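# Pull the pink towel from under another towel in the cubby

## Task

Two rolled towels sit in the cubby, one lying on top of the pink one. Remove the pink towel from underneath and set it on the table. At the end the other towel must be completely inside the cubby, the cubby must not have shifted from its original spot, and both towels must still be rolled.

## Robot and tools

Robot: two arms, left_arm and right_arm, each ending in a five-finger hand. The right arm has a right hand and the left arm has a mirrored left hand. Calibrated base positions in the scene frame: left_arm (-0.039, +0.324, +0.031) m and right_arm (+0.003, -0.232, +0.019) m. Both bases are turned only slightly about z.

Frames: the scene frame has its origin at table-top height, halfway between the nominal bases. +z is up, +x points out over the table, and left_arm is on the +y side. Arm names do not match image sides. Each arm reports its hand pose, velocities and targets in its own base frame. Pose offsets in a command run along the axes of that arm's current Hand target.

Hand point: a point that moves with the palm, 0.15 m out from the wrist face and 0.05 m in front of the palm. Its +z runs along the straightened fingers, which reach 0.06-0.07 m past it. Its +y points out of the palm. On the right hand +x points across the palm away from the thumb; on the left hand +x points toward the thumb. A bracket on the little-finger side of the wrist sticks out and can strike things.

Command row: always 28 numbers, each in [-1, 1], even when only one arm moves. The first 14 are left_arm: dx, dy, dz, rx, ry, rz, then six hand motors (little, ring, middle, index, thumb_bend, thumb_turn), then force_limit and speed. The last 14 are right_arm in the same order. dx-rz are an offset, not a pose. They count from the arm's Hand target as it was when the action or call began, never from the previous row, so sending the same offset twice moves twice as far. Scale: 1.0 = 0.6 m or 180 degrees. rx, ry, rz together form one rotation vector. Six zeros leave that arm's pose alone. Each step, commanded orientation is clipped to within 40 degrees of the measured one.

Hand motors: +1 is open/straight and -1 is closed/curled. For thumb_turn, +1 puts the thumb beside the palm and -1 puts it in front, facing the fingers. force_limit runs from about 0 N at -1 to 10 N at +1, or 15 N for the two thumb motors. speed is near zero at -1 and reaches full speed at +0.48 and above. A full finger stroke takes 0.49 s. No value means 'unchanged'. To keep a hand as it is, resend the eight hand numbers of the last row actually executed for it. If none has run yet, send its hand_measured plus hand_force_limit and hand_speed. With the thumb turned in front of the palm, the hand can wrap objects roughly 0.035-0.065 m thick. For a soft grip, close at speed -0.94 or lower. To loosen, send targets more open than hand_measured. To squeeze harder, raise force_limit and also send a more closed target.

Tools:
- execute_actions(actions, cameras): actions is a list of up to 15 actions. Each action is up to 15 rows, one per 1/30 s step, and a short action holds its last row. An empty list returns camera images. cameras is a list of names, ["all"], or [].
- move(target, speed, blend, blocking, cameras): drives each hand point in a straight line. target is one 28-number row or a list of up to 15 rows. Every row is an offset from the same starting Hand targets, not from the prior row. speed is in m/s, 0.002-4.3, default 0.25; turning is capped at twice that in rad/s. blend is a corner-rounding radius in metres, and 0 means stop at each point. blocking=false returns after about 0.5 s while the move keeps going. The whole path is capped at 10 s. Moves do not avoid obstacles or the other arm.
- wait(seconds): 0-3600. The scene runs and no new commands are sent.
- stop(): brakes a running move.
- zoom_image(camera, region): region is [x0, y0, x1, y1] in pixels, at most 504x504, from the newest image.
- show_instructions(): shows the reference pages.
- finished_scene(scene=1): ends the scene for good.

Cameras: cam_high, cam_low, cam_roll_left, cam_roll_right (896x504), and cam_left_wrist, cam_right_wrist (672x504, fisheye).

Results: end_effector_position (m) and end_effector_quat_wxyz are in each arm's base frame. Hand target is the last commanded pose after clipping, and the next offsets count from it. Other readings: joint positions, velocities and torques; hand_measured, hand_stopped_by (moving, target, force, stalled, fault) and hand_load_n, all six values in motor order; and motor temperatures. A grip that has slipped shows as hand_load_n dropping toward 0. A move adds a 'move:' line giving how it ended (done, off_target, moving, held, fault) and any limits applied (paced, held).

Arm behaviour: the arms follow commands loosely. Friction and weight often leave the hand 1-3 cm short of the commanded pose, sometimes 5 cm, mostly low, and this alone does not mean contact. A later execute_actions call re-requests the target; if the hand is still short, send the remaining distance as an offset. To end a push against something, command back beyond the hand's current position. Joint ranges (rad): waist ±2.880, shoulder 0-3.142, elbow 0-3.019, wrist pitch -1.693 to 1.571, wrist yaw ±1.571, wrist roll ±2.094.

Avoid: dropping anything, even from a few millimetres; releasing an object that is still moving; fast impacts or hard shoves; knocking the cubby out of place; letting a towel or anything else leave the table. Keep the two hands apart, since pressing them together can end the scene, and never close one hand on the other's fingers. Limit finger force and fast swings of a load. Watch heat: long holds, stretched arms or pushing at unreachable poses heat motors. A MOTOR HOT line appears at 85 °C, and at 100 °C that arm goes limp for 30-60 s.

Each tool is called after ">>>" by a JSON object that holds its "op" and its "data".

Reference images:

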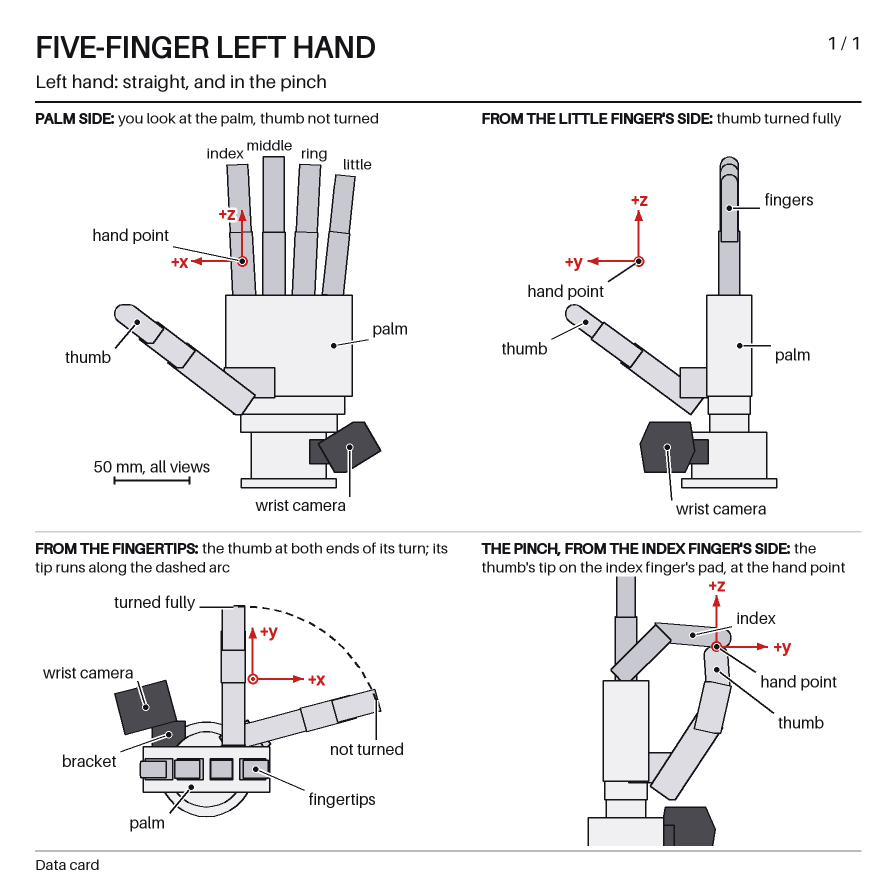

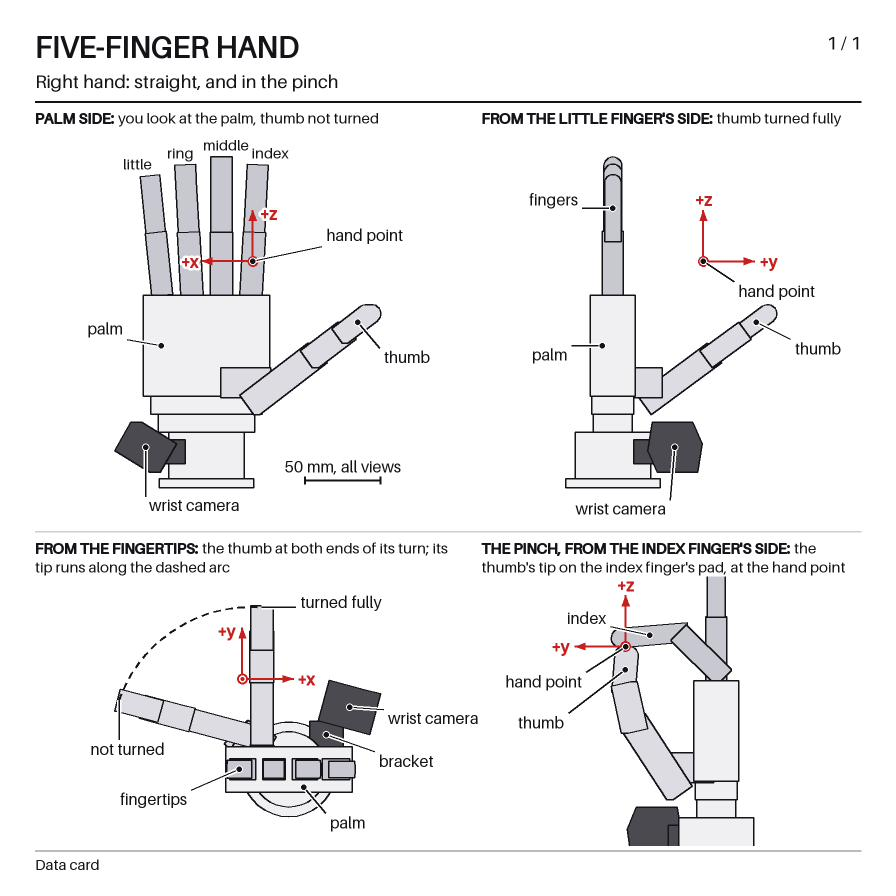

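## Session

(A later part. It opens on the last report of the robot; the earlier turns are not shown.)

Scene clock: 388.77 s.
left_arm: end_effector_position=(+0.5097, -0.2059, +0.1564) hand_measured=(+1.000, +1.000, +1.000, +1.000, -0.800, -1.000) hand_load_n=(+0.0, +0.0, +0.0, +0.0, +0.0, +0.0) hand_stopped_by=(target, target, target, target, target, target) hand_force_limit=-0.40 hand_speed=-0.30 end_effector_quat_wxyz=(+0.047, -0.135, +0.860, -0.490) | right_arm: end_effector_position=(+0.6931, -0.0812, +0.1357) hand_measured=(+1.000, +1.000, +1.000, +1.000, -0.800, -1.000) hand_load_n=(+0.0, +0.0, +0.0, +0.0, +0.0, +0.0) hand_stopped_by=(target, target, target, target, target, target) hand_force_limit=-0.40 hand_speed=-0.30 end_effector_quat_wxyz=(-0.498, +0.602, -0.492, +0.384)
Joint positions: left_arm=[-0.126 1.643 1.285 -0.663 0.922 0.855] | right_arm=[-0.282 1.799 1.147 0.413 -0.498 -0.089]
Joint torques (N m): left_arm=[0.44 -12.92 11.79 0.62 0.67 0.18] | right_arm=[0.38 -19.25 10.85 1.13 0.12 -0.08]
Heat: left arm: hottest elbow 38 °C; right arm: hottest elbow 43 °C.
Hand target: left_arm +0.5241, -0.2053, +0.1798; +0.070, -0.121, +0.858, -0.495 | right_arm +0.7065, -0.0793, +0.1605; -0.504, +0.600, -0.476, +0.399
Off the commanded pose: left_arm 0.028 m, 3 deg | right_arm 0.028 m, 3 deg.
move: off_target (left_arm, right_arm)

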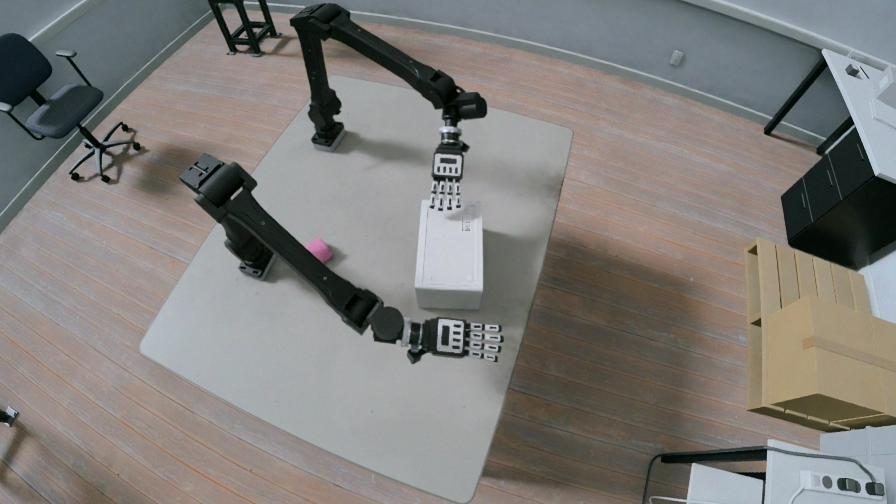

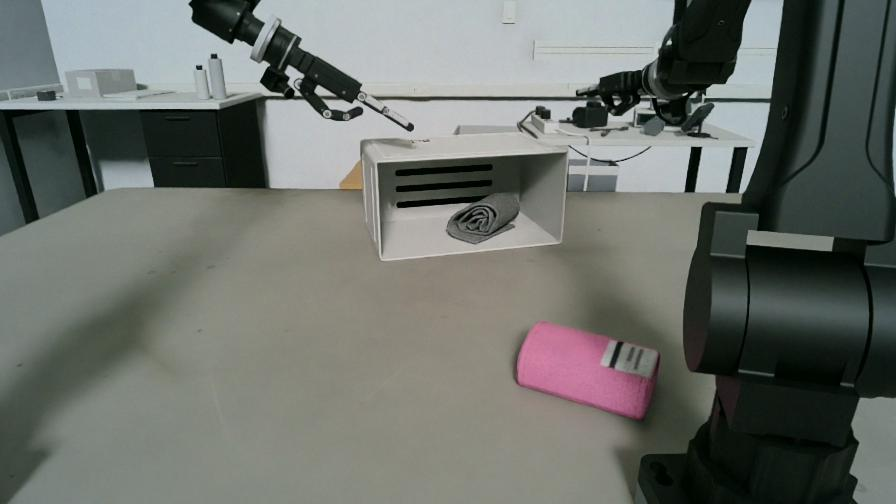

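>>> {"op": "move", "data": {"target": [0,-0.05,-0.35,0,0,0,1,1,1,1,-0.8,-1,-0.4,-0.3,0.15,-0.05,-0.4,0,0,0,1,1,1,1,-0.8,-1,-0.4,-0.3], "speed": 0.2, "cameras": ["cam_high","cam_roll_left","cam_roll_right","cam_low"]}}

>>> {"op": "zoom_image", "data": {"camera": "cam_roll_left", "region": [350, 120, 590, 280]}}

>>> {"op": "zoom_image", "data": {"camera": "cam_roll_left", "region": [430, 170, 530, 260]}}

>>> {"op": "zoom_image", "data": {"camera": "cam_high", "region": [400, 180, 500, 320]}}

Scene clock: 391.33 s.
left_arm: end_effector_position=(+0.4690, -0.0475, +0.2976) hand_measured=(+1.000, +1.000, +1.000, +1.000, -0.800, -1.000) hand_load_n=(+0.0, +0.0, +0.0, +0.0, +0.5, +0.0) hand_stopped_by=(target, target, target, target, target, target) hand_force_limit=-0.40 hand_speed=-0.30 end_effector_quat_wxyz=(+0.055, -0.132, +0.857, -0.495) | right_arm: end_effector_position=(+0.5030, -0.2238, +0.2300) hand_measured=(+1.000, +1.000, +1.000, +1.000, -0.800, -1.000) hand_load_n=(+0.0, +0.0, +0.0, +0.0, +0.0, +0.0) hand_stopped_by=(target, target, target, target, target, target) hand_force_limit=-0.40 hand_speed=-0.30 end_effector_quat_wxyz=(-0.504, +0.596, -0.480, +0.400)
Joint positions: left_arm=[0.201 1.558 1.584 -1.491 1.039 1.406] | right_arm=[-0.722 1.42 0.956 0.173 -0.923 -0.227]
Joint torques (N m): left_arm=[0.15 -10.4 11.71 0.01 0.95 0.17] | right_arm=[0.15 -13.86 8.18 0.83 -0.24 -0.11]
Heat: left arm: hottest elbow 38 °C; right arm: hottest elbow 42 °C.
Hand target: left_arm +0.4780, -0.0451, +0.3110; +0.070, -0.121, +0.858, -0.495 | right_arm +0.5019, -0.2198, +0.2315; -0.504, +0.600, -0.476, +0.399
Off the commanded pose: left_arm 0.016 m, 2 deg | right_arm 0.004 m, 1 deg.
move: off_target (left_arm)
Images, in order (width x height): cam_high 896x504, cam_low 896x504, cam_roll_left 896x504, cam_roll_right 896x504.

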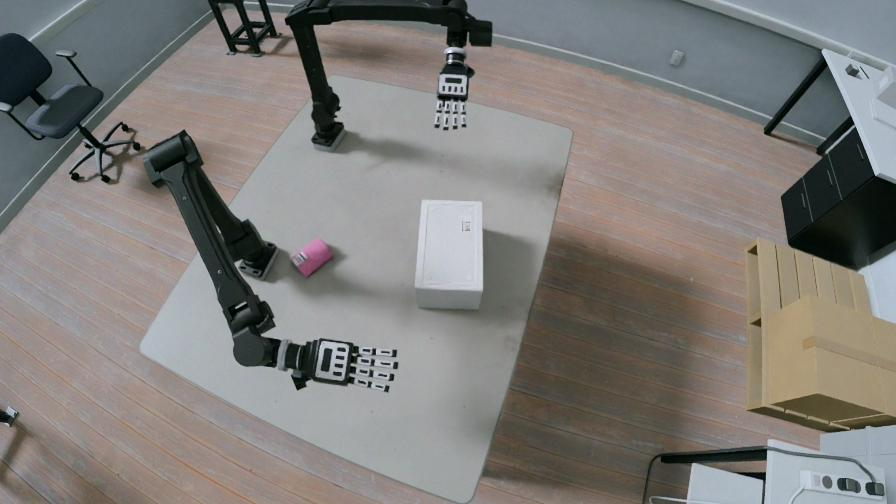

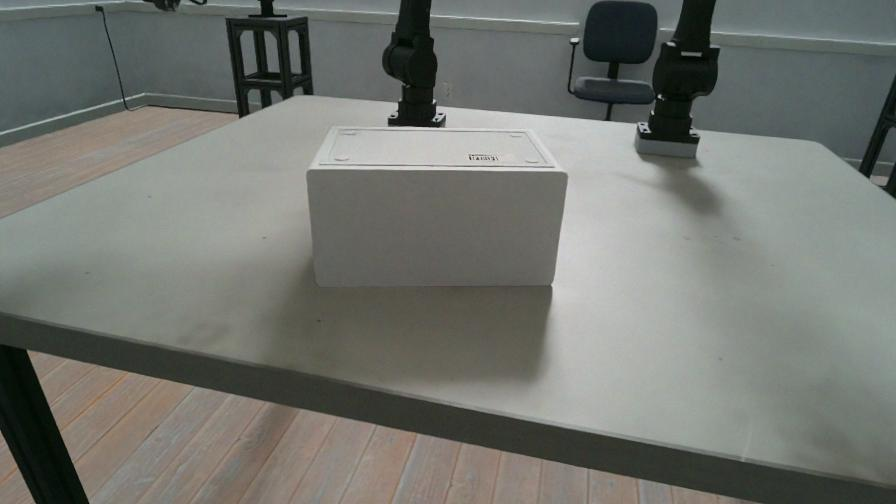

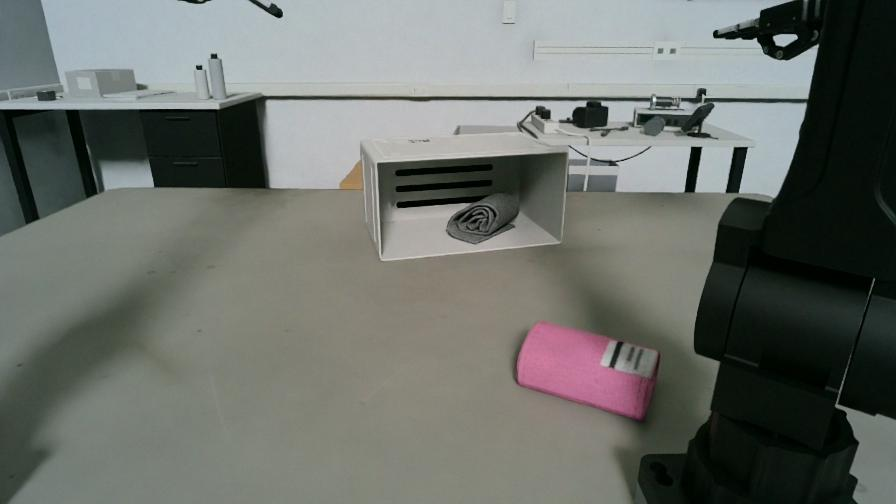

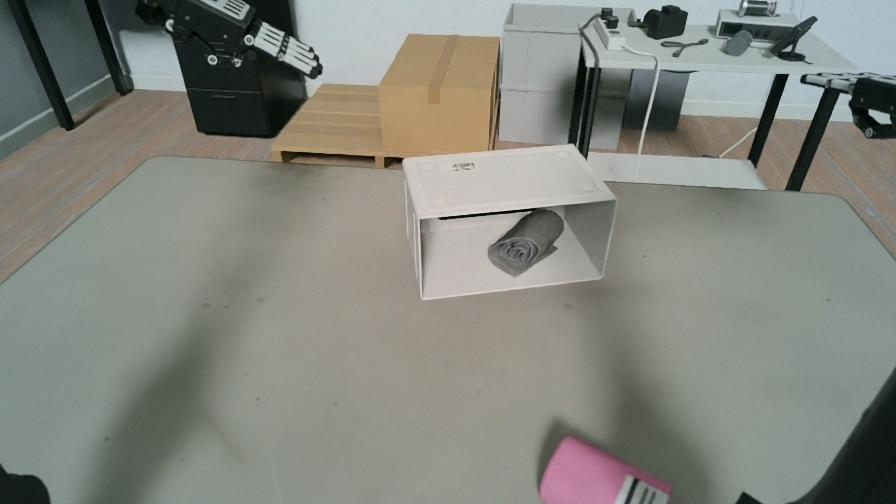

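Scaled by 2.100 from the camera's image (finer frame: 1280x720).

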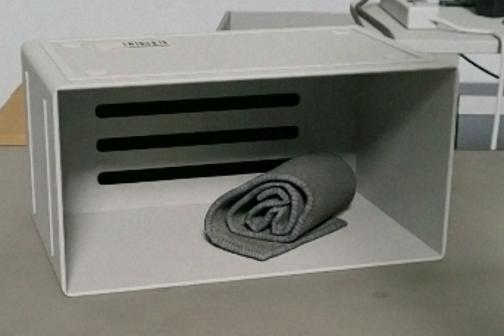

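Scaled by 5.040 from the camera's image (finer frame: 1280x720).

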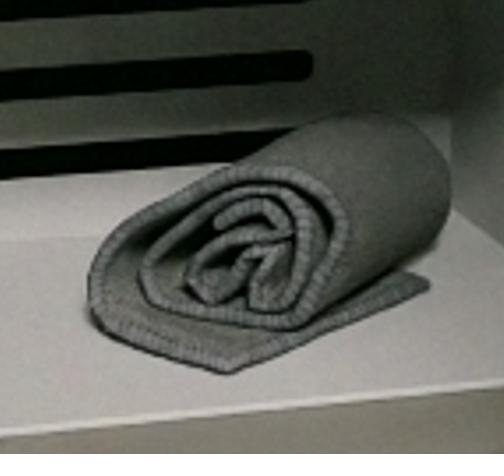

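Scaled by 3.600 from the camera's image (finer frame: 1280x720).

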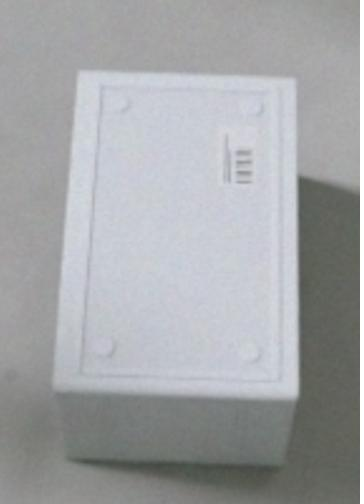

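>>> {"op": "finished_scene", "data": {}}

The scene is finished: the task was done.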